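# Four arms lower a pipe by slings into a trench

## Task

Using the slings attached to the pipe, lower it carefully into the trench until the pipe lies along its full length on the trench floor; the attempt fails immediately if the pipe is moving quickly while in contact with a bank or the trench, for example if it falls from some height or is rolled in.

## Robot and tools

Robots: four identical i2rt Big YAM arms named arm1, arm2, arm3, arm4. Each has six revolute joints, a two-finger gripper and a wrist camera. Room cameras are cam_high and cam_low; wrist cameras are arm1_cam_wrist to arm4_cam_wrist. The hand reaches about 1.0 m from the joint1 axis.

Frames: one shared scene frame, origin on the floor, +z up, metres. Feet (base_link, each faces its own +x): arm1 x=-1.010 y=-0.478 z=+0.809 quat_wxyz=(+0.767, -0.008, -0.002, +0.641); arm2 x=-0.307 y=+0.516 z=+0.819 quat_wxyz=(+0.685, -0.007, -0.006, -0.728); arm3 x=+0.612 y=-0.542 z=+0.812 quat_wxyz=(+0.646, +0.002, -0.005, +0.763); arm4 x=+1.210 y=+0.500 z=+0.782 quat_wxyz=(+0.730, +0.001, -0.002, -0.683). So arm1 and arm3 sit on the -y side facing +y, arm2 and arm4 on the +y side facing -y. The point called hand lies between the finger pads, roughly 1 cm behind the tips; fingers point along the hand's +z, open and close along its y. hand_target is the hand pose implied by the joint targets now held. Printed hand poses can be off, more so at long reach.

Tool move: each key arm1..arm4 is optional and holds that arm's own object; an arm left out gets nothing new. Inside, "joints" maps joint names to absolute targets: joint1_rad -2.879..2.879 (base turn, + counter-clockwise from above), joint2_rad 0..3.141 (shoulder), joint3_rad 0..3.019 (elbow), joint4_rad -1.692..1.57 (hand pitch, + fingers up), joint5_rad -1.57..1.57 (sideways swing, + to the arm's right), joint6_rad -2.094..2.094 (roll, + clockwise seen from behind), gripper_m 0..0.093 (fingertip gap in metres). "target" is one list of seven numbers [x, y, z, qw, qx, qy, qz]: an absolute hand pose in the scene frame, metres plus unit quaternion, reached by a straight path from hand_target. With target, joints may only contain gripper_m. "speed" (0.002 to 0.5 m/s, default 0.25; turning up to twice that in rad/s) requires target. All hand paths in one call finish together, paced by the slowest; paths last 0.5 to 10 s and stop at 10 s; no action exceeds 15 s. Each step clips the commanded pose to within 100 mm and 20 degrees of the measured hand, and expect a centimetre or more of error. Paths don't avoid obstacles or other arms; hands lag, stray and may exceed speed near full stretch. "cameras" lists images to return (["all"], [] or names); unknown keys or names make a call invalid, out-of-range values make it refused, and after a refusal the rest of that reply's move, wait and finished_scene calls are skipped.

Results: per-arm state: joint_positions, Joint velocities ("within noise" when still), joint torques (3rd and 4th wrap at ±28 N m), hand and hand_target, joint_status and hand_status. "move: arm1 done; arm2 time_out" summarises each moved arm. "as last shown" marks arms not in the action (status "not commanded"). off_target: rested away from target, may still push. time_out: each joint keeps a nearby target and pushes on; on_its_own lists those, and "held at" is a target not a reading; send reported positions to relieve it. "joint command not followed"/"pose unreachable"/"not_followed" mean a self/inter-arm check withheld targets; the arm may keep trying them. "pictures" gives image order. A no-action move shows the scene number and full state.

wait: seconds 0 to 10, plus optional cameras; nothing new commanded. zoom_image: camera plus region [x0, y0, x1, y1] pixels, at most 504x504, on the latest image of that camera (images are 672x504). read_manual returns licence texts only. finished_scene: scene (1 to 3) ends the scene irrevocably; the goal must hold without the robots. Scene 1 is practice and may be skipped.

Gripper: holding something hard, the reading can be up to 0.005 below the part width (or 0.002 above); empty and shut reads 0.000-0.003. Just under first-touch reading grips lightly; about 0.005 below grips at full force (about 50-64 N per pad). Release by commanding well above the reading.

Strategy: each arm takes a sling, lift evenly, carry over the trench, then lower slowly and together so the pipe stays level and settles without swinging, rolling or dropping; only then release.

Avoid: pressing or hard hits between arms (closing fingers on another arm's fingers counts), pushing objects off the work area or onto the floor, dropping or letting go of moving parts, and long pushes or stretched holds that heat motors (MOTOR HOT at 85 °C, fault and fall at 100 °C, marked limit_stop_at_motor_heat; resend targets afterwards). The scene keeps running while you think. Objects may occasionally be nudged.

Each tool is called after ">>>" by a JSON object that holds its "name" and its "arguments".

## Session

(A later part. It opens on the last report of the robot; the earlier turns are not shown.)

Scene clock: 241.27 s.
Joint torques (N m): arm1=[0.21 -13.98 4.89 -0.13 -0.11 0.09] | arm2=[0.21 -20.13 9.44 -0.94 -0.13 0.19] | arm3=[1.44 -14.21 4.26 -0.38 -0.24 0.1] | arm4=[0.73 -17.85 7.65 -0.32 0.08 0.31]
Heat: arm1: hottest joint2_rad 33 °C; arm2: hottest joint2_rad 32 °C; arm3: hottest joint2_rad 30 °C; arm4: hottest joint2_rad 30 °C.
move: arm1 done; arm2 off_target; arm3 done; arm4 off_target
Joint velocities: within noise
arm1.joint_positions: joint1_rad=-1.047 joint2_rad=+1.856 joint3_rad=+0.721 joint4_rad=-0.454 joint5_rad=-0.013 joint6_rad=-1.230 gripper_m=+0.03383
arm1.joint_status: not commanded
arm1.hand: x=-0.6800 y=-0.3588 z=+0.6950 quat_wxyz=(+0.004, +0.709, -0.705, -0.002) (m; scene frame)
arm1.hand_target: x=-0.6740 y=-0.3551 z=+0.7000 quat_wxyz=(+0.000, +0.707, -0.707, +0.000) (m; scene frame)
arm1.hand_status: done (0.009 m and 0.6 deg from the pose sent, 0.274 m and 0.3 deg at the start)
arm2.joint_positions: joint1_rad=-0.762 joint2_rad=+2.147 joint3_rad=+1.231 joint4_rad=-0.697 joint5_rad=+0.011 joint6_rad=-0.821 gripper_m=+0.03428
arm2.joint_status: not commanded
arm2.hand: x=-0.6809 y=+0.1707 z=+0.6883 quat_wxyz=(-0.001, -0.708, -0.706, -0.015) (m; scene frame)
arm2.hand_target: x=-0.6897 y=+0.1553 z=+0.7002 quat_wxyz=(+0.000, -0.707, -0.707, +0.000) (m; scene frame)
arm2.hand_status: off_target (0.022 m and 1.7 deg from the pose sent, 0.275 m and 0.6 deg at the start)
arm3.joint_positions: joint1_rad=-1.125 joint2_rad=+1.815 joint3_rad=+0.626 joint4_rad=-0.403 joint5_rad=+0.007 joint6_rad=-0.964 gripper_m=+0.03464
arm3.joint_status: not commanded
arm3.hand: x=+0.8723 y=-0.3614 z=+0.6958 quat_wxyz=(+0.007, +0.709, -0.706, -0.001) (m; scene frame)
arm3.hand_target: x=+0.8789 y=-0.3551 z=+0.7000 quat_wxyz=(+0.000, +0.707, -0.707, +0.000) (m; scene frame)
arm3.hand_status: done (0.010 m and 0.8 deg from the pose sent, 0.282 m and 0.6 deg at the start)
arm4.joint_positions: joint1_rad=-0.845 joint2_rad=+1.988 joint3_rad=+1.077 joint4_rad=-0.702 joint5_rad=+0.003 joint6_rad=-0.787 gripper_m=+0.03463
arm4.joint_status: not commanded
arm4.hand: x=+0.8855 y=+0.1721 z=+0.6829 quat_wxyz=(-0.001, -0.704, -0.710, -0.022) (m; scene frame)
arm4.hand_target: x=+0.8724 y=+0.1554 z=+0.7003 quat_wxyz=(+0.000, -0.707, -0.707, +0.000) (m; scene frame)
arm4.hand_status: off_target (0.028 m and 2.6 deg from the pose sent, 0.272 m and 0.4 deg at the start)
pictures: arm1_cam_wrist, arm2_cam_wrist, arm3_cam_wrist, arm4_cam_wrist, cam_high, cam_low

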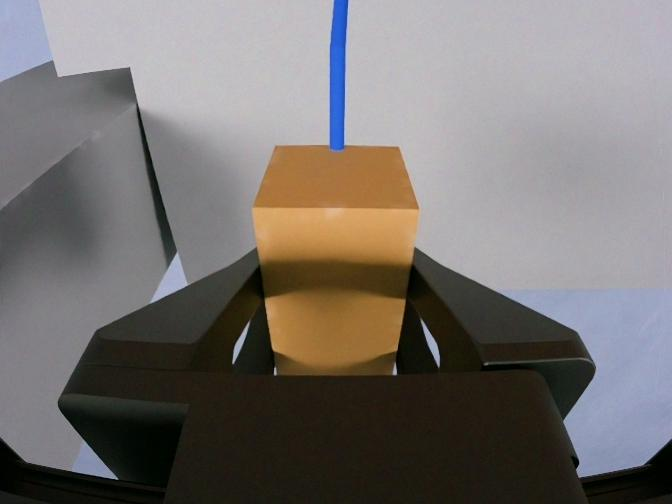

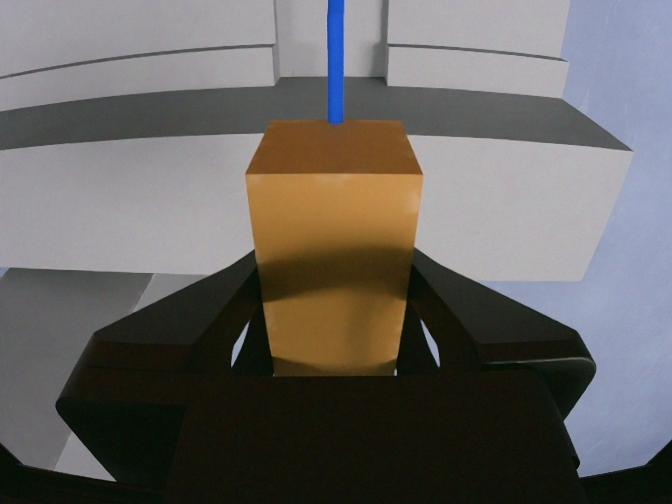

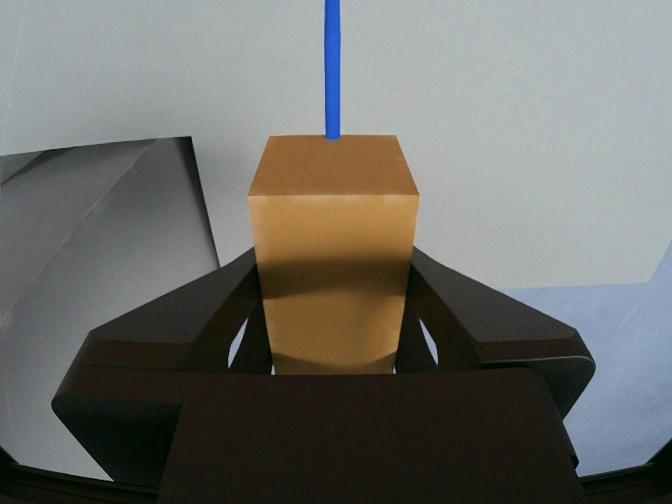

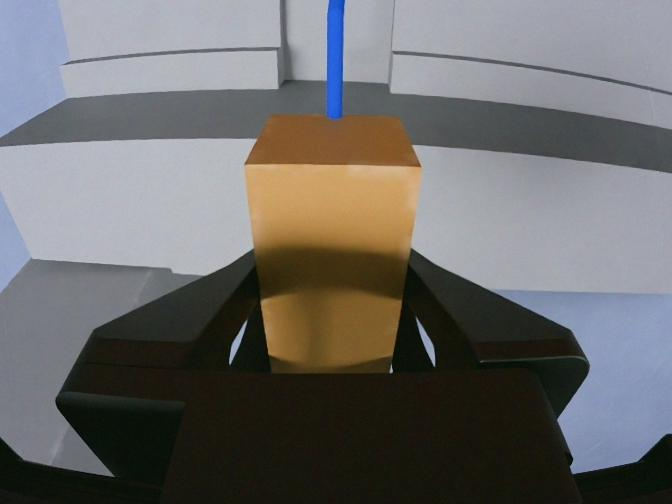

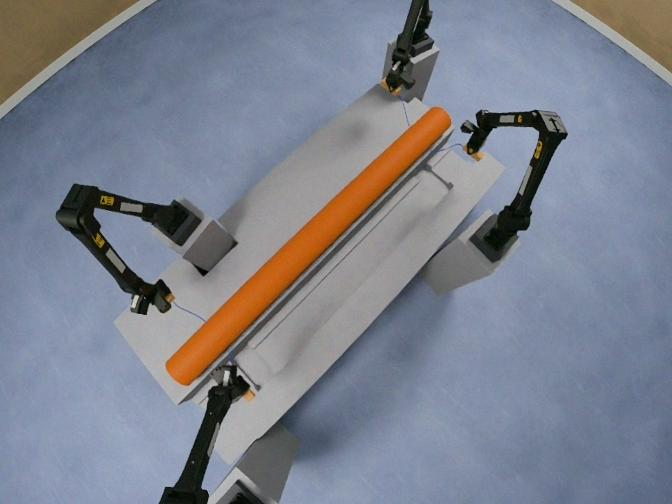

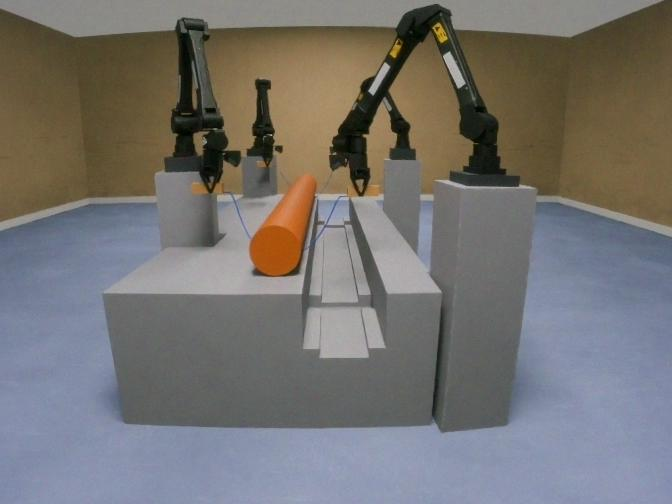

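>>> {"name": "move", "arguments": {"arm1": {"target": [-0.672, -0.346, 0.745, 0, 0.7071, -0.7071, 0], "speed": 0.08}, "arm2": {"target": [-0.692, 0.1245, 0.752, 0, -0.7071, -0.7071, 0], "speed": 0.08}, "arm3": {"target": [0.884, -0.344, 0.744, 0, 0.7071, -0.7071, 0], "speed": 0.08}, "arm4": {"target": [0.864, 0.123, 0.757, 0, -0.7071, -0.7071, 0], "speed": 0.08}, "cameras": ["all"]}}

>>> {"name": "zoom_image", "arguments": {"camera": "cam_low", "region": [140, 130, 440, 300]}}

Scene clock: 247.87 s.
Joint torques (N m): arm1=[-1.67 -17.73 6.58 -0.85 0.26 -0.01] | arm2=[-0.5 -22.71 11.55 -1.42 -0.08 0.12] | arm3=[1.03 -17.38 5.78 -0.84 -0.15 0.06] | arm4=[0.15 -21.07 9.68 -0.91 0.09 0.23]
Heat: arm1: hottest joint2_rad 33 °C; arm2: hottest joint2_rad 34 °C; arm3: hottest joint2_rad 31 °C; arm4: hottest joint3_rad 30 °C.
move: arm1 off_target; arm2 off_target; arm3 off_target; arm4 off_target
Joint velocities: within noise
arm1.joint_positions: joint1_rad=-1.006 joint2_rad=+1.794 joint3_rad=+0.726 joint4_rad=-0.569 joint5_rad=-0.021 joint6_rad=-1.198 gripper_m=+0.03383
arm1.joint_status: not commanded
arm1.hand: x=-0.6955 y=-0.3481 z=+0.7169 quat_wxyz=(+0.024, +0.711, -0.702, -0.015) (m; scene frame)
arm1.hand_target: x=-0.6728 y=-0.3462 z=+0.7437 quat_wxyz=(+0.000, +0.707, -0.707, +0.000) (m; scene frame)
arm1.hand_status: off_target (0.037 m and 3.3 deg from the pose sent, 0.052 m and 0.6 deg at the start)
arm2.joint_positions: joint1_rad=-0.714 joint2_rad=+2.115 joint3_rad=+1.299 joint4_rad=-0.827 joint5_rad=+0.009 joint6_rad=-0.779 gripper_m=+0.03428
arm2.joint_status: not commanded
arm2.hand: x=-0.6727 y=+0.1442 z=+0.7224 quat_wxyz=(-0.001, -0.706, -0.708, -0.029) (m; scene frame)
arm2.hand_target: x=-0.6910 y=+0.1254 z=+0.7523 quat_wxyz=(+0.000, -0.707, -0.707, +0.000) (m; scene frame)
arm2.hand_status: off_target (0.040 m and 3.3 deg from the pose sent, 0.079 m and 1.7 deg at the start)
arm3.joint_positions: joint1_rad=-1.101 joint2_rad=+1.734 joint3_rad=+0.654 joint4_rad=-0.550 joint5_rad=+0.005 joint6_rad=-0.942 gripper_m=+0.03464
arm3.joint_status: not commanded
arm3.hand: x=+0.8670 y=-0.3553 z=+0.7254 quat_wxyz=(+0.025, +0.709, -0.704, -0.005) (m; scene frame)
arm3.hand_target: x=+0.8836 y=-0.3442 z=+0.7435 quat_wxyz=(+0.000, +0.707, -0.707, +0.000) (m; scene frame)
arm3.hand_status: off_target (0.028 m and 3.0 deg from the pose sent, 0.053 m and 0.8 deg at the start)
arm4.joint_positions: joint1_rad=-0.803 joint2_rad=+1.964 joint3_rad=+1.173 joint4_rad=-0.855 joint5_rad=+0.003 joint6_rad=-0.748 gripper_m=+0.03463
arm4.joint_status: not commanded
arm4.hand: x=+0.8867 y=+0.1449 z=+0.7190 quat_wxyz=(+0.001, -0.702, -0.711, -0.038) (m; scene frame)
arm4.hand_target: x=+0.8653 y=+0.1245 z=+0.7570 quat_wxyz=(+0.000, -0.707, -0.707, +0.000) (m; scene frame)
arm4.hand_status: off_target (0.049 m and 4.4 deg from the pose sent, 0.092 m and 2.6 deg at the start)
pictures: arm1_cam_wrist, arm2_cam_wrist, arm3_cam_wrist, arm4_cam_wrist, cam_high, cam_low

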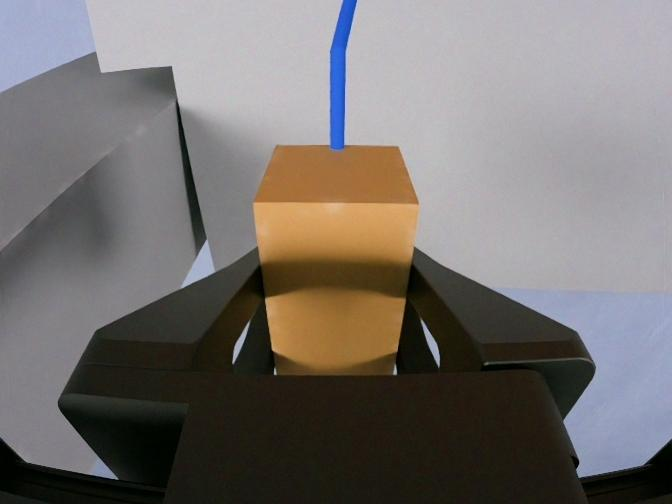

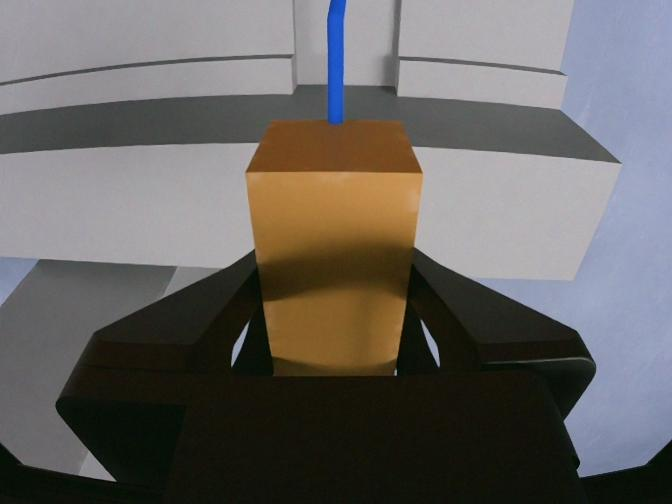

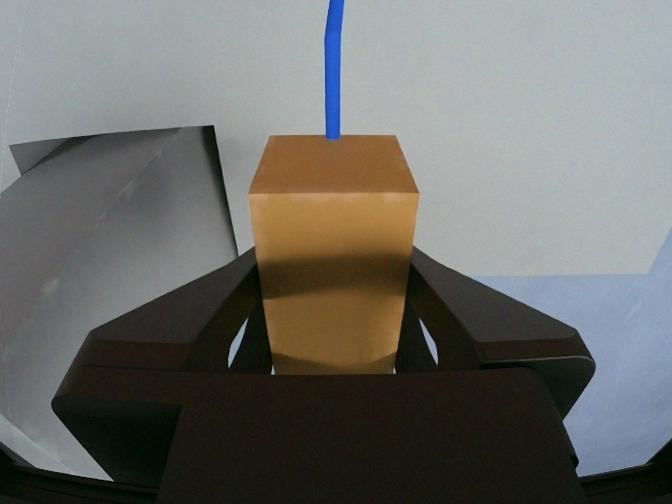

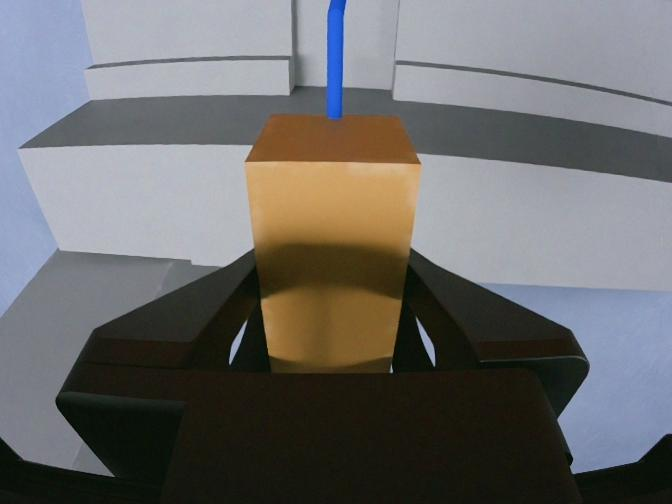

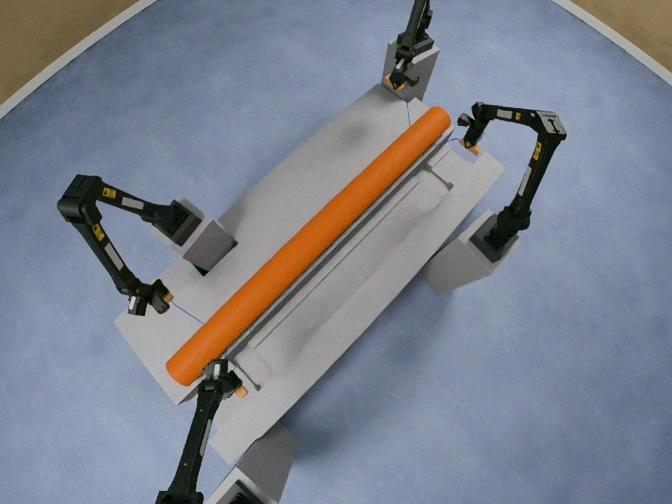

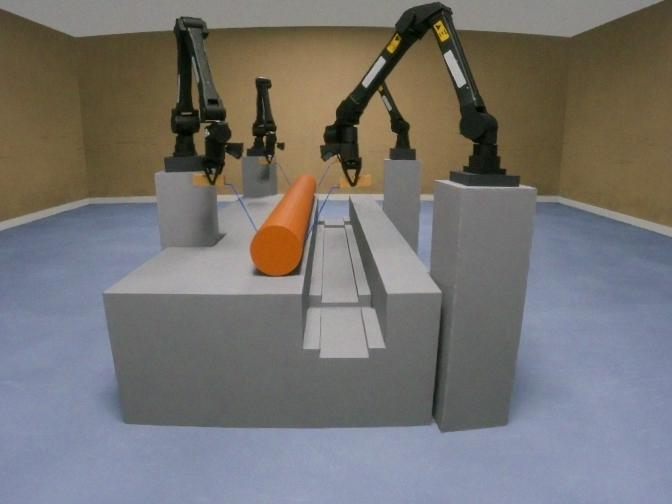

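Scaled by 1.680.

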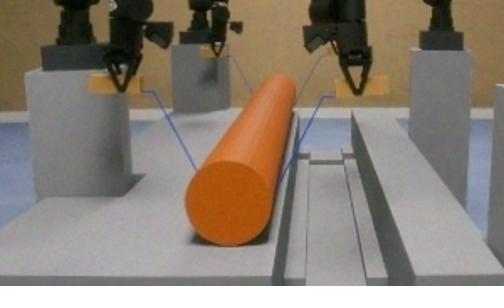

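>>> {"name": "move", "arguments": {"arm1": {"target": [-0.660, -0.346, 0.80, 0, 0.7071, -0.7071, 0], "speed": 0.06}, "arm2": {"target": [-0.697, 0.120, 0.805, 0, -0.7071, -0.7071, 0], "speed": 0.06}, "arm3": {"target": [0.892, -0.340, 0.792, 0, 0.7071, -0.7071, 0], "speed": 0.06}, "arm4": {"target": [0.855, 0.118, 0.812, 0, -0.7071, -0.7071, 0], "speed": 0.06}, "cameras": ["all"]}}

>>> {"name": "zoom_image", "arguments": {"camera": "cam_low", "region": [140, 130, 440, 300]}}

Scene clock: 255.03 s.
Joint torques (N m): arm1=[-2.78 -18.32 8.94 -1.16 0.41 -0.16] | arm2=[-1.49 -29.04 12.18 -2.85 0.13 0.05] | arm3=[0.09 -19.72 7.21 -1.72 0.2 -0.02] | arm4=[-0.67 -26.93 10.69 -2.19 0.19 0.11]
Heat: arm1: hottest joint2_rad 33 °C; arm2: hottest joint2_rad 35 °C; arm3: hottest joint2_rad 31 °C; arm4: hottest joint3_rad 31 °C.
move: arm1 off_target; arm2 off_target; arm3 off_target; arm4 off_target
Joint velocities: within noise
arm1.joint_positions: joint1_rad=-1.006 joint2_rad=+1.692 joint3_rad=+0.772 joint4_rad=-0.735 joint5_rad=-0.023 joint6_rad=-1.197 gripper_m=+0.03383
arm1.joint_status: not commanded
arm1.hand: x=-0.6908 y=-0.3453 z=+0.7615 quat_wxyz=(+0.033, +0.711, -0.702, -0.019) (m; scene frame)
arm1.hand_target: x=-0.6615 y=-0.3464 z=+0.7982 quat_wxyz=(+0.000, +0.707, -0.707, +0.001) (m; scene frame)
arm1.hand_status: off_target (0.049 m and 4.4 deg from the pose sent, 0.090 m and 3.3 deg at the start)
arm2.joint_positions: joint1_rad=-0.700 joint2_rad=+2.112 joint3_rad=+1.336 joint4_rad=-0.903 joint5_rad=+0.005 joint6_rad=-0.766 gripper_m=+0.03429
arm2.joint_status: not commanded
arm2.hand: x=-0.6678 y=+0.1383 z=+0.7345 quat_wxyz=(-0.002, -0.705, -0.708, -0.047) (m; scene frame)
arm2.hand_target: x=-0.6946 y=+0.1222 z=+0.8023 quat_wxyz=(+0.000, -0.707, -0.707, +0.001) (m; scene frame)
arm2.hand_status: off_target (0.079 m and 5.4 deg from the pose sent, 0.089 m and 3.3 deg at the start)
arm3.joint_positions: joint1_rad=-1.091 joint2_rad=+1.654 joint3_rad=+0.697 joint4_rad=-0.690 joint5_rad=-0.003 joint6_rad=-0.938 gripper_m=+0.03464
arm3.joint_status: not commanded
arm3.hand: x=+0.8696 y=-0.3482 z=+0.7595 quat_wxyz=(+0.033, +0.711, -0.702, -0.009) (m; scene frame)
arm3.hand_target: x=+0.8912 y=-0.3403 z=+0.7902 quat_wxyz=(+0.000, +0.707, -0.707, +0.000) (m; scene frame)
arm3.hand_status: off_target (0.040 m and 4.0 deg from the pose sent, 0.073 m and 3.0 deg at the start)
arm4.joint_positions: joint1_rad=-0.795 joint2_rad=+1.962 joint3_rad=+1.229 joint4_rad=-0.950 joint5_rad=+0.002 joint6_rad=-0.743 gripper_m=+0.03463
arm4.joint_status: not commanded
arm4.hand: x=+0.8858 y=+0.1382 z=+0.7363 quat_wxyz=(+0.001, -0.701, -0.711, -0.057) (m; scene frame)
arm4.hand_target: x=+0.8579 y=+0.1209 z=+0.8088 quat_wxyz=(+0.000, -0.707, -0.707, +0.001) (m; scene frame)
arm4.hand_status: off_target (0.084 m and 6.5 deg from the pose sent, 0.102 m and 4.4 deg at the start)
pictures: arm1_cam_wrist, arm2_cam_wrist, arm3_cam_wrist, arm4_cam_wrist, cam_high, cam_low

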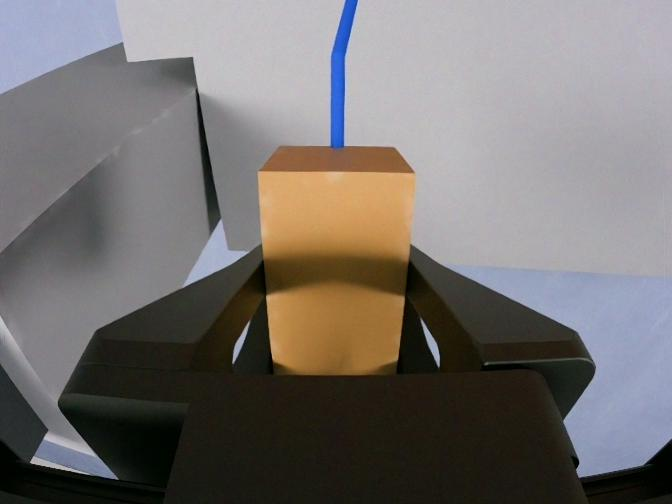

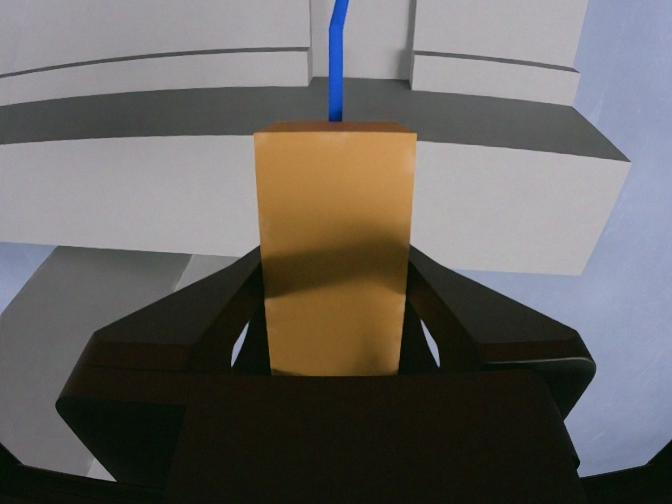

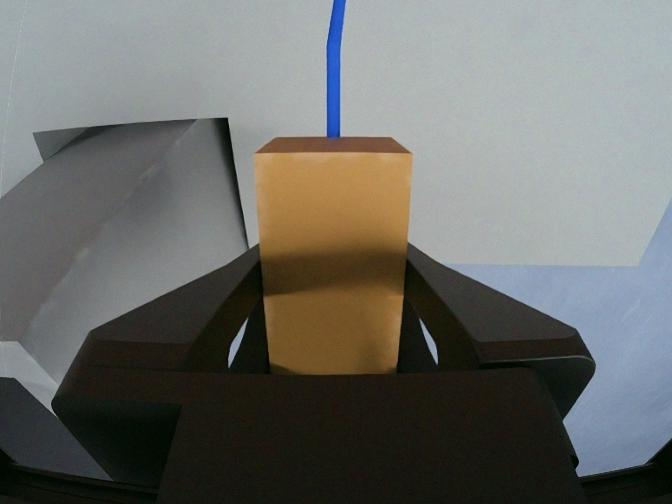

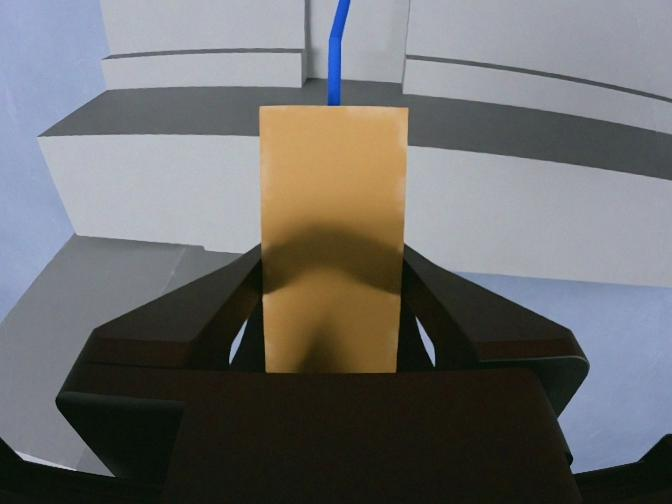

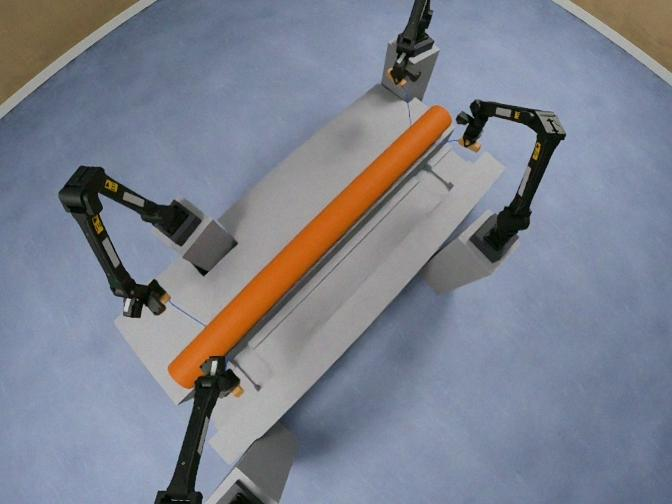

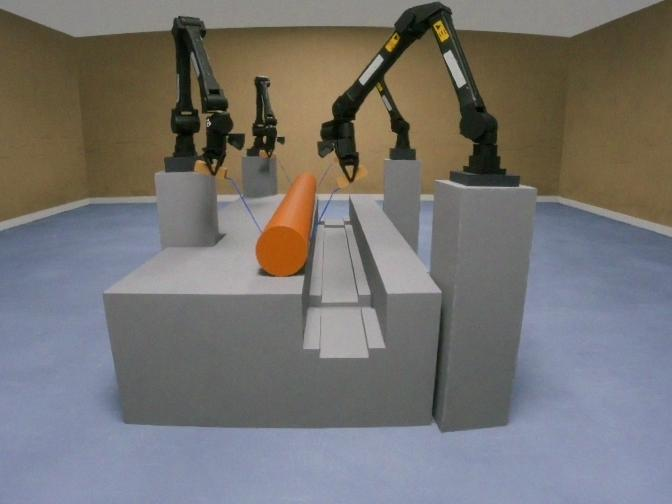

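Scaled by 1.680.

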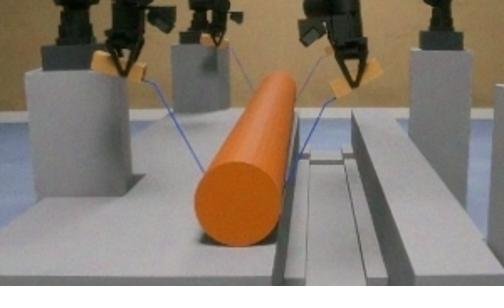

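>>> {"name": "move", "arguments": {"arm1": {"target": [-0.658, -0.350, 0.805, 0, 0.7071, -0.7071, 0], "speed": 0.05}, "arm2": {"target": [-0.703, 0.118, 0.855, 0, -0.7071, -0.7071, 0], "speed": 0.05}, "arm3": {"target": [0.895, -0.346, 0.80, 0, 0.7071, -0.7071, 0], "speed": 0.05}, "arm4": {"target": [0.850, 0.116, 0.86, 0, -0.7071, -0.7071, 0], "speed": 0.05}, "cameras": ["all"]}}

>>> {"name": "zoom_image", "arguments": {"camera": "cam_low", "region": [140, 130, 440, 300]}}

Scene clock: 264.70 s.
Joint torques (N m): arm1=[-3.55 -18.49 9.21 -1.39 0.43 -0.24] | arm2=[-1.85 -29.74 13.86 -2.91 0.16 0] | arm3=[-1.44 -20.54 7.47 -1.92 0.34 -0.17] | arm4=[-0.97 -28.86 11.82 -2.58 0.26 0.06]
Heat: arm1: hottest joint2_rad 34 °C; arm2: hottest joint2_rad 36 °C; arm3: hottest joint2_rad 32 °C; arm4: hottest joint2_rad 32 °C.
move: arm1 off_target; arm2 off_target; arm3 off_target; arm4 off_target
Joint velocities: within noise
arm1.joint_positions: joint1_rad=-1.006 joint2_rad=+1.689 joint3_rad=+0.772 joint4_rad=-0.748 joint5_rad=-0.023 joint6_rad=-1.200 gripper_m=+0.03383
arm1.joint_status: not commanded
arm1.hand: x=-0.6934 y=-0.3462 z=+0.7626 quat_wxyz=(+0.037, +0.711, -0.702, -0.021) (m; scene frame)
arm1.hand_target: x=-0.6601 y=-0.3504 z=+0.8027 quat_wxyz=(+0.000, +0.707, -0.707, +0.001) (m; scene frame)
arm1.hand_status: off_target (0.055 m and 5.0 deg from the pose sent, 0.055 m and 4.4 deg at the start)
arm2.joint_positions: joint1_rad=-0.700 joint2_rad=+2.062 joint3_rad=+1.381 joint4_rad=-1.014 joint5_rad=+0.005 joint6_rad=-0.765 gripper_m=+0.03429
arm2.joint_status: not commanded
arm2.hand: x=-0.6713 y=+0.1351 z=+0.7744 quat_wxyz=(-0.001, -0.704, -0.708, -0.056) (m; scene frame)
arm2.hand_target: x=-0.6996 y=+0.1211 z=+0.8516 quat_wxyz=(+0.001, -0.707, -0.707, +0.000) (m; scene frame)
arm2.hand_status: off_target (0.088 m and 6.4 deg from the pose sent, 0.127 m and 5.4 deg at the start)
arm3.joint_positions: joint1_rad=-1.091 joint2_rad=+1.642 joint3_rad=+0.697 joint4_rad=-0.709 joint5_rad=-0.005 joint6_rad=-0.941 gripper_m=+0.03464
arm3.joint_status: not commanded
arm3.hand: x=+0.8675 y=-0.3494 z=+0.7636 quat_wxyz=(+0.036, +0.712, -0.701, -0.011) (m; scene frame)
arm3.hand_target: x=+0.8938 y=-0.3463 z=+0.7975 quat_wxyz=(+0.000, +0.707, -0.707, +0.001) (m; scene frame)
arm3.hand_status: off_target (0.046 m and 4.4 deg from the pose sent, 0.048 m and 4.0 deg at the start)
arm4.joint_positions: joint1_rad=-0.795 joint2_rad=+1.932 joint3_rad=+1.282 joint4_rad=-1.052 joint5_rad=+0.000 joint6_rad=-0.741 gripper_m=+0.03463
arm4.joint_status: not commanded
arm4.hand: x=+0.8823 y=+0.1339 z=+0.7674 quat_wxyz=(+0.001, -0.701, -0.710, -0.066) (m; scene frame)
arm4.hand_target: x=+0.8542 y=+0.1201 z=+0.8547 quat_wxyz=(+0.001, -0.707, -0.707, +0.001) (m; scene frame)
arm4.hand_status: off_target (0.100 m and 7.6 deg from the pose sent, 0.131 m and 6.6 deg at the start; pose on its path clipped on 33 of 57 steps)
pictures: arm1_cam_wrist, arm2_cam_wrist, arm3_cam_wrist, arm4_cam_wrist, cam_high, cam_low

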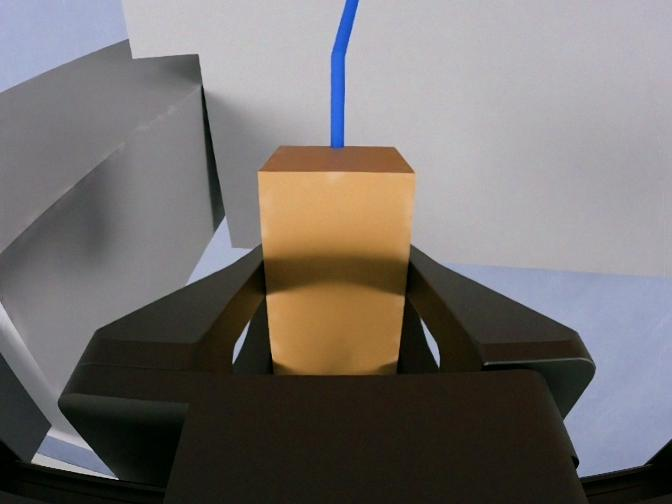

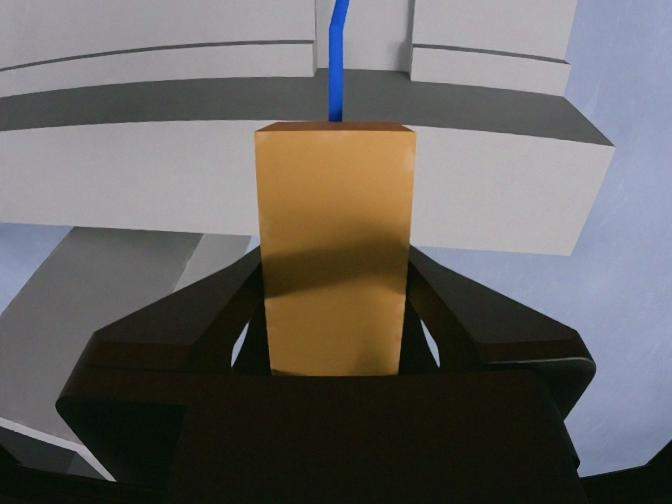

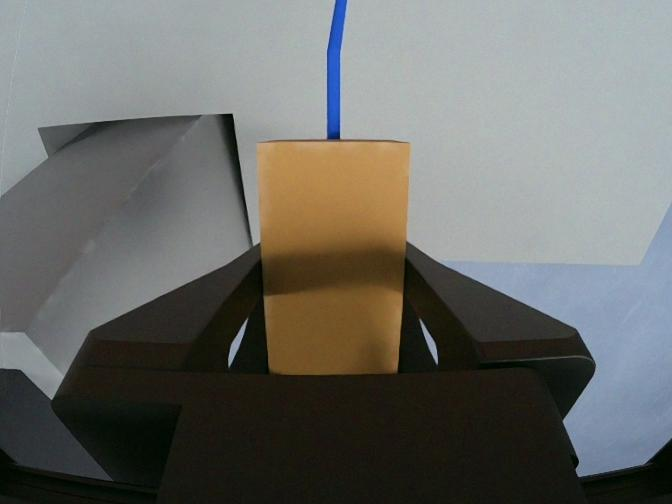

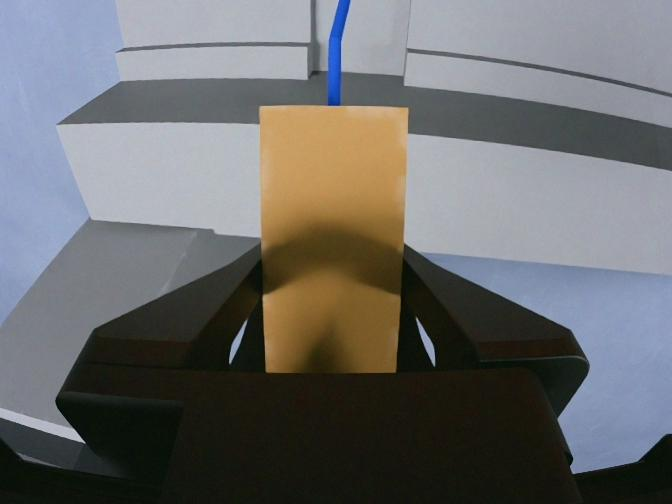

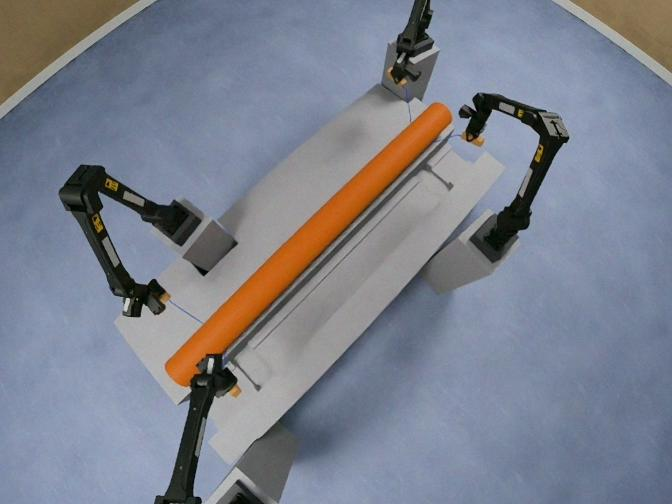

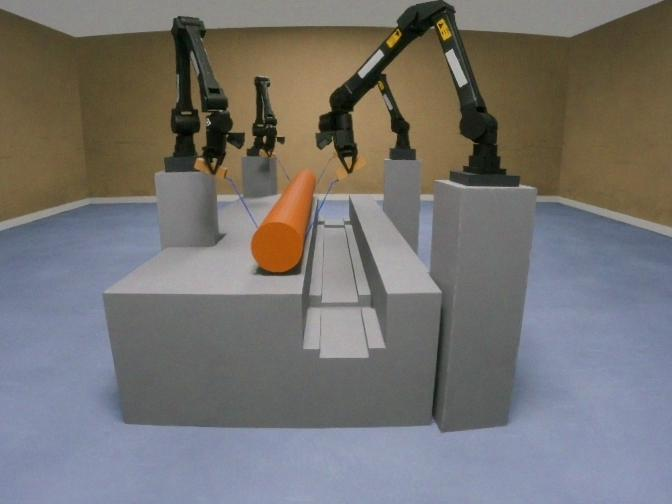

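Scaled by 1.680.

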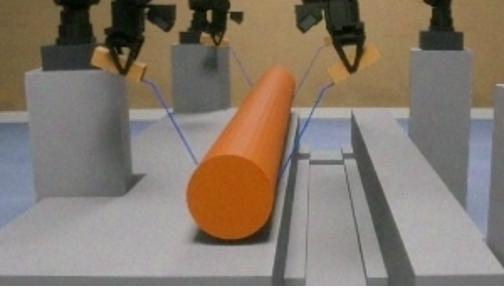

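>>> {"name": "move", "arguments": {"arm1": {"target": [-0.655, -0.352, 0.845, 0, 0.7071, -0.7071, 0], "speed": 0.06}, "arm2": {"target": [-0.703, 0.120, 0.885, 0, -0.7071, -0.7071, 0], "speed": 0.06}, "arm3": {"target": [0.897, -0.348, 0.838, 0, 0.7071, -0.7071, 0], "speed": 0.06}, "arm4": {"target": [0.852, 0.120, 0.892, 0, -0.7071, -0.7071, 0], "speed": 0.06}, "cameras": ["cam_low", "cam_high"]}}

>>> {"name": "zoom_image", "arguments": {"camera": "cam_low", "region": [140, 130, 440, 300]}}

Scene clock: 272.63 s.
Joint torques (N m): arm1=[-3.78 -17.55 10.7 -1.32 0.51 -0.29] | arm2=[-1.96 -29.92 14.83 -3.12 0.18 -0.02] | arm3=[-1.79 -19.55 8.95 -2.1 0.37 -0.17] | arm4=[-0.97 -28.57 12.25 -2.73 0.27 0.06]
Heat: arm1: hottest joint2_rad 34 °C; arm2: hottest joint2_rad 39 °C; arm3: hottest joint2_rad 32 °C; arm4: hottest joint3_rad 34 °C.
move: arm1 off_target; arm2 off_target; arm3 off_target; arm4 off_target
Joint velocities: within noise
arm1.joint_positions: joint1_rad=-1.013 joint2_rad=+1.610 joint3_rad=+0.808 joint4_rad=-0.868 joint5_rad=-0.023 joint6_rad=-1.208 gripper_m=+0.03383
arm1.joint_status: not commanded
arm1.hand: x=-0.6904 y=-0.3469 z=+0.7991 quat_wxyz=(+0.039, +0.712, -0.701, -0.022) (m; scene frame)
arm1.hand_target: x=-0.6574 y=-0.3524 z=+0.8428 quat_wxyz=(+0.000, +0.707, -0.707, +0.002) (m; scene frame)
arm1.hand_status: off_target (0.058 m and 5.3 deg from the pose sent, 0.091 m and 5.0 deg at the start)
arm2.joint_positions: joint1_rad=-0.700 joint2_rad=+2.026 joint3_rad=+1.399 joint4_rad=-1.077 joint5_rad=+0.005 joint6_rad=-0.765 gripper_m=+0.03429
arm2.joint_status: not commanded
arm2.hand: x=-0.6708 y=+0.1361 z=+0.7994 quat_wxyz=(-0.001, -0.704, -0.707, -0.060) (m; scene frame)
arm2.hand_target: x=-0.6991 y=+0.1236 z=+0.8815 quat_wxyz=(+0.001, -0.707, -0.707, +0.001) (m; scene frame)
arm2.hand_status: off_target (0.093 m and 6.9 deg from the pose sent, 0.116 m and 6.4 deg at the start)
arm3.joint_positions: joint1_rad=-1.093 joint2_rad=+1.556 joint3_rad=+0.724 joint4_rad=-0.828 joint5_rad=-0.005 joint6_rad=-0.946 gripper_m=+0.03464
arm3.joint_status: not commanded
arm3.hand: x=+0.8676 y=-0.3503 z=+0.7977 quat_wxyz=(+0.039, +0.713, -0.700, -0.011) (m; scene frame)
arm3.hand_target: x=+0.8954 y=-0.3484 z=+0.8354 quat_wxyz=(+0.000, +0.707, -0.707, +0.001) (m; scene frame)
arm3.hand_status: off_target (0.050 m and 4.8 deg from the pose sent, 0.080 m and 4.4 deg at the start)
arm4.joint_positions: joint1_rad=-0.795 joint2_rad=+1.891 joint3_rad=+1.282 joint4_rad=-1.094 joint5_rad=+0.000 joint6_rad=-0.741 gripper_m=+0.03463
arm4.joint_status: not commanded
arm4.hand: x=+0.8854 y=+0.1375 z=+0.7878 quat_wxyz=(+0.001, -0.701, -0.710, -0.067) (m; scene frame)
arm4.hand_target: x=+0.8596 y=+0.1258 z=+0.8762 quat_wxyz=(+0.001, -0.707, -0.707, +0.001) (m; scene frame)
arm4.hand_status: off_target (0.111 m and 7.7 deg from the pose sent, 0.129 m and 7.6 deg at the start; pose on its path clipped on 36 of 41 steps)
pictures: cam_high, cam_low

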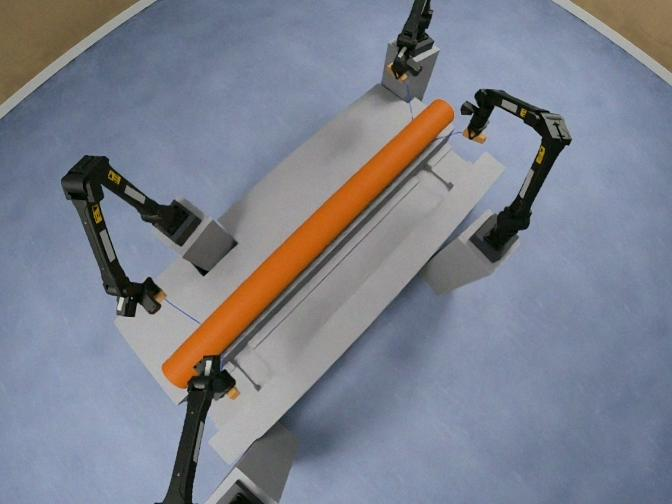

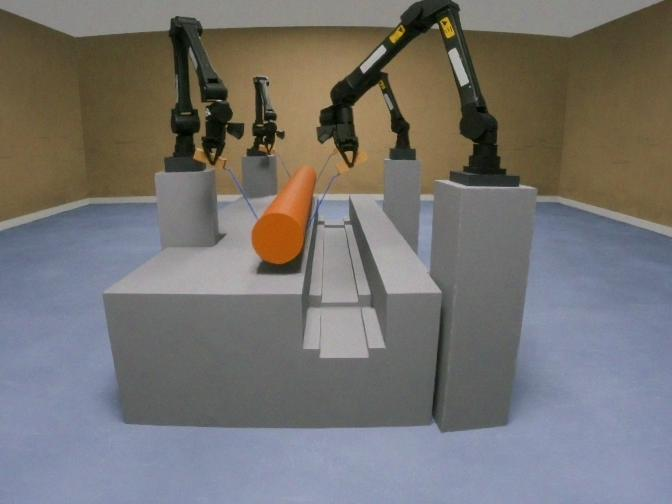

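Scaled by 1.680.

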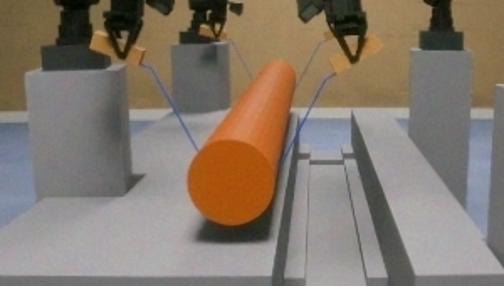

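>>> {"name": "move", "arguments": {"arm1": {"target": [-0.655, -0.282, 0.858, 0, 0.7071, -0.7071, 0], "speed": 0.05}, "arm2": {"target": [-0.703, 0.190, 0.874, 0, -0.7071, -0.7071, 0], "speed": 0.05}, "arm3": {"target": [0.897, -0.278, 0.851, 0, 0.7071, -0.7071, 0], "speed": 0.05}, "arm4": {"target": [0.852, 0.190, 0.872, 0, -0.7071, -0.7071, 0], "speed": 0.05}, "cameras": ["cam_low", "cam_high"]}}

>>> {"name": "zoom_image", "arguments": {"camera": "cam_low", "region": [140, 130, 440, 300]}}

Scene clock: 279.03 s.
Joint torques (N m): arm1=[-2.02 -16.97 11.9 -1.1 0.41 0.01] | arm2=[-3.9 -27.99 9.65 -1.48 0.09 -0.11] | arm3=[-0.32 -19.43 10.02 -1.92 0.26 0.02] | arm4=[-2.37 -27.22 7.95 -1.13 0.33 -0.17]
Heat: arm1: hottest joint2_rad 33 °C; arm2: hottest joint2_rad 40 °C; arm3: hottest joint2_rad 32 °C; arm4: hottest joint3_rad 36 °C.
move: arm1 off_target; arm2 off_target; arm3 off_target; arm4 off_target
Joint velocities: within noise
arm1.joint_positions: joint1_rad=-0.871 joint2_rad=+1.612 joint3_rad=+0.897 joint4_rad=-0.927 joint5_rad=-0.026 joint6_rad=-1.071 gripper_m=+0.03383
arm1.joint_status: not commanded
arm1.hand: x=-0.6862 y=-0.2874 z=+0.8220 quat_wxyz=(+0.029, +0.714, -0.700, -0.014) (m; scene frame)
arm1.hand_target: x=-0.6568 y=-0.2828 z=+0.8576 quat_wxyz=(-0.001, +0.707, -0.707, +0.000) (m; scene frame)
arm1.hand_status: off_target (0.048 m and 3.9 deg from the pose sent, 0.094 m and 5.2 deg at the start)
arm2.joint_positions: joint1_rad=-0.770 joint2_rad=+1.935 joint3_rad=+1.290 joint4_rad=-1.043 joint5_rad=+0.010 joint6_rad=-0.850 gripper_m=+0.03429
arm2.joint_status: not commanded
arm2.hand: x=-0.6751 y=+0.1827 z=+0.8120 quat_wxyz=(-0.004, -0.699, -0.713, -0.052) (m; scene frame)
arm2.hand_target: x=-0.7008 y=+0.1908 z=+0.8705 quat_wxyz=(+0.002, -0.707, -0.707, +0.000) (m; scene frame)
arm2.hand_status: off_target (0.068 m and 6.1 deg from the pose sent, 0.098 m and 6.9 deg at the start)
arm3.joint_positions: joint1_rad=-0.965 joint2_rad=+1.610 joint3_rad=+0.855 joint4_rad=-0.891 joint5_rad=-0.005 joint6_rad=-0.819 gripper_m=+0.03464
arm3.joint_status: not commanded
arm3.hand: x=+0.8729 y=-0.2882 z=+0.8148 quat_wxyz=(+0.033, +0.713, -0.700, -0.006) (m; scene frame)
arm3.hand_target: x=+0.8958 y=-0.2788 z=+0.8500 quat_wxyz=(+0.000, +0.707, -0.707, +0.000) (m; scene frame)
arm3.hand_status: off_target (0.045 m and 4.0 deg from the pose sent, 0.095 m and 4.8 deg at the start)
arm4.joint_positions: joint1_rad=-0.877 joint2_rad=+1.801 joint3_rad=+1.193 joint4_rad=-1.082 joint5_rad=+0.001 joint6_rad=-0.821 gripper_m=+0.03463
arm4.joint_status: not commanded
arm4.hand: x=+0.8766 y=+0.1846 z=+0.8028 quat_wxyz=(-0.004, -0.702, -0.709, -0.060) (m; scene frame)
arm4.hand_target: x=+0.8545 y=+0.1910 z=+0.8670 quat_wxyz=(+0.002, -0.707, -0.707, +0.000) (m; scene frame)
arm4.hand_status: off_target (0.074 m and 7.0 deg from the pose sent, 0.105 m and 7.7 deg at the start)
pictures: cam_high, cam_low

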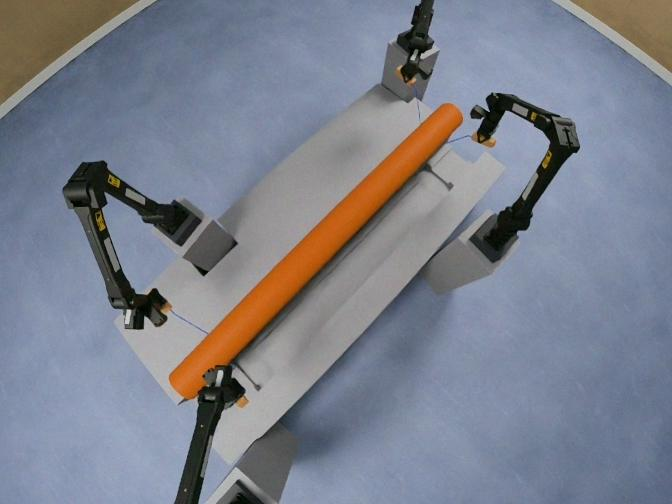

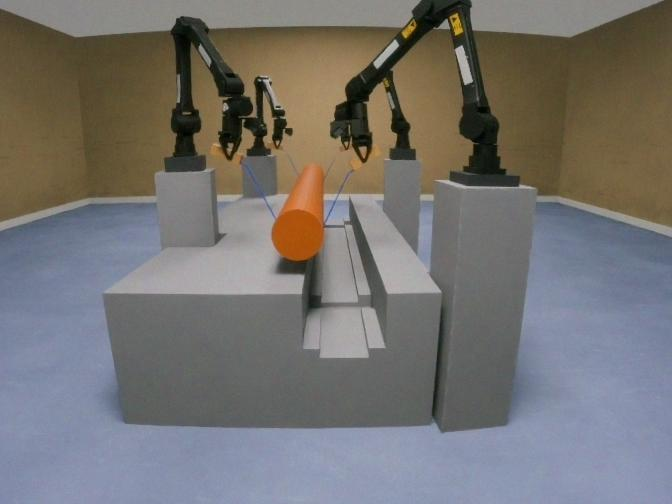

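Scaled by 1.680.

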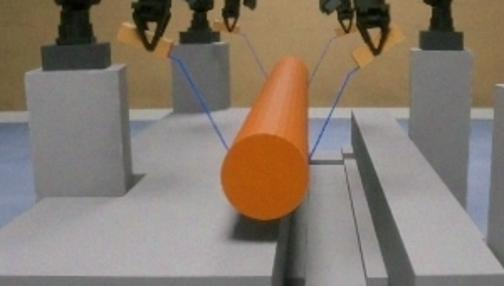

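>>> {"name": "move", "arguments": {"arm1": {"target": [-0.655, -0.195, 0.866, 0, 0.7071, -0.7071, 0], "speed": 0.06}, "arm2": {"target": [-0.700, 0.278, 0.850, 0, -0.7071, -0.7071, 0], "speed": 0.06}, "arm3": {"target": [0.897, -0.193, 0.866, 0, 0.7071, -0.7071, 0], "speed": 0.06}, "arm4": {"target": [0.855, 0.278, 0.858, 0, -0.7071, -0.7071, 0], "speed": 0.06}, "cameras": ["cam_low", "cam_high"]}}

>>> {"name": "zoom_image", "arguments": {"camera": "cam_low", "region": [140, 130, 440, 300]}}

Scene clock: 284.97 s.
Joint torques (N m): arm1=[-1.9 -19.25 12.22 -1.46 0.39 -0.04] | arm2=[-4.07 -24.64 8.77 -1.31 0.15 -0.1] | arm3=[-0.21 -23.36 10.44 -2.21 0.23 0.03] | arm4=[-2.55 -23.06 7.68 -0.95 0.36 -0.19]
Heat: arm1: hottest joint3_rad 35 °C; arm2: hottest joint2_rad 40 °C; arm3: hottest joint2_rad 33 °C; arm4: hottest joint3_rad 35 °C.
move: arm1 off_target; arm2 off_target; arm3 off_target; arm4 off_target
Joint velocities: within noise
arm1.joint_positions: joint1_rad=-0.703 joint2_rad=+1.719 joint3_rad=+1.044 joint4_rad=-0.971 joint5_rad=-0.026 joint6_rad=-0.903 gripper_m=+0.03383
arm1.joint_status: not commanded
arm1.hand: x=-0.6853 y=-0.2048 z=+0.8222 quat_wxyz=(+0.034, +0.714, -0.699, -0.009) (m; scene frame)
arm1.hand_target: x=-0.6572 y=-0.1964 z=+0.8653 quat_wxyz=(-0.001, +0.707, -0.707, +0.000) (m; scene frame)
arm1.hand_status: off_target (0.054 m and 4.2 deg from the pose sent, 0.107 m and 3.9 deg at the start)
arm2.joint_positions: joint1_rad=-0.911 joint2_rad=+1.832 joint3_rad=+1.098 joint4_rad=-0.938 joint5_rad=+0.010 joint6_rad=-0.994 gripper_m=+0.03429
arm2.joint_status: not commanded
arm2.hand: x=-0.6748 y=+0.2674 z=+0.8028 quat_wxyz=(-0.011, -0.698, -0.714, -0.044) (m; scene frame)
arm2.hand_target: x=-0.6983 y=+0.2784 z=+0.8472 quat_wxyz=(+0.002, -0.707, -0.707, -0.001) (m; scene frame)
arm2.hand_status: off_target (0.055 m and 5.3 deg from the pose sent, 0.105 m and 6.1 deg at the start)
arm3.joint_positions: joint1_rad=-0.828 joint2_rad=+1.742 joint3_rad=+1.049 joint4_rad=-0.963 joint5_rad=-0.005 joint6_rad=-0.682 gripper_m=+0.03464
arm3.joint_status: not commanded
arm3.hand: x=+0.8742 y=-0.2060 z=+0.8194 quat_wxyz=(+0.037, +0.713, -0.700, +0.000) (m; scene frame)
arm3.hand_target: x=+0.8956 y=-0.1945 z=+0.8646 quat_wxyz=(+0.000, +0.707, -0.707, +0.000) (m; scene frame)
arm3.hand_status: off_target (0.053 m and 4.4 deg from the pose sent, 0.111 m and 4.0 deg at the start)
arm4.joint_positions: joint1_rad=-1.030 joint2_rad=+1.671 joint3_rad=+1.014 joint4_rad=-1.019 joint5_rad=+0.000 joint6_rad=-0.975 gripper_m=+0.03463
arm4.joint_status: not commanded
arm4.hand: x=+0.8780 y=+0.2699 z=+0.8035 quat_wxyz=(-0.012, -0.702, -0.710, -0.053) (m; scene frame)
arm4.hand_target: x=+0.8571 y=+0.2781 z=+0.8541 quat_wxyz=(+0.002, -0.707, -0.707, -0.001) (m; scene frame)
arm4.hand_status: off_target (0.060 m and 6.3 deg from the pose sent, 0.111 m and 7.0 deg at the start)
pictures: cam_high, cam_low

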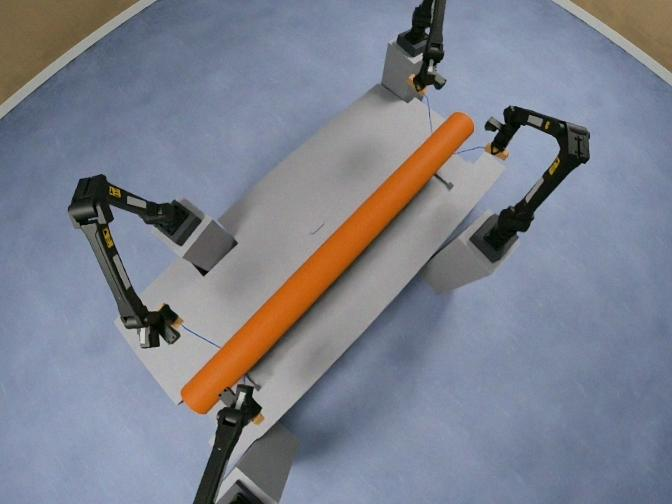

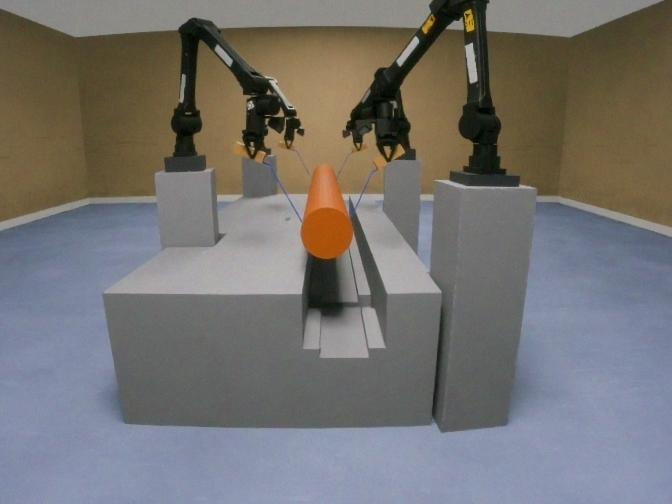

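Scaled by 1.680.

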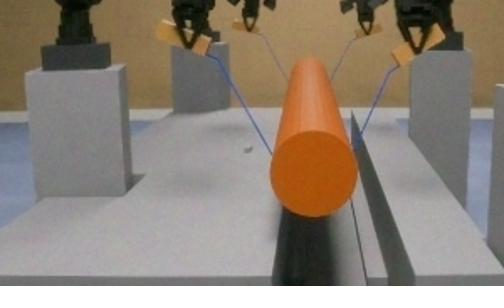

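>>> {"name": "zoom_image", "arguments": {"camera": "cam_low", "region": [270, 140, 400, 240]}}

>>> {"name": "zoom_image", "arguments": {"camera": "cam_high", "region": [160, 80, 520, 440]}}

Scaled by 3.877.

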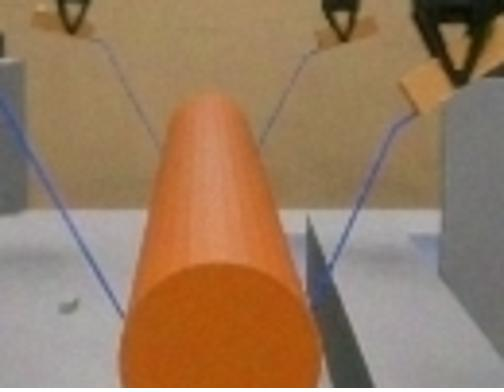

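Scaled by 1.400.

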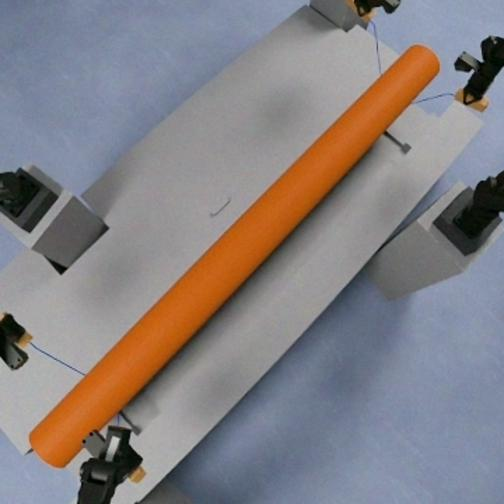

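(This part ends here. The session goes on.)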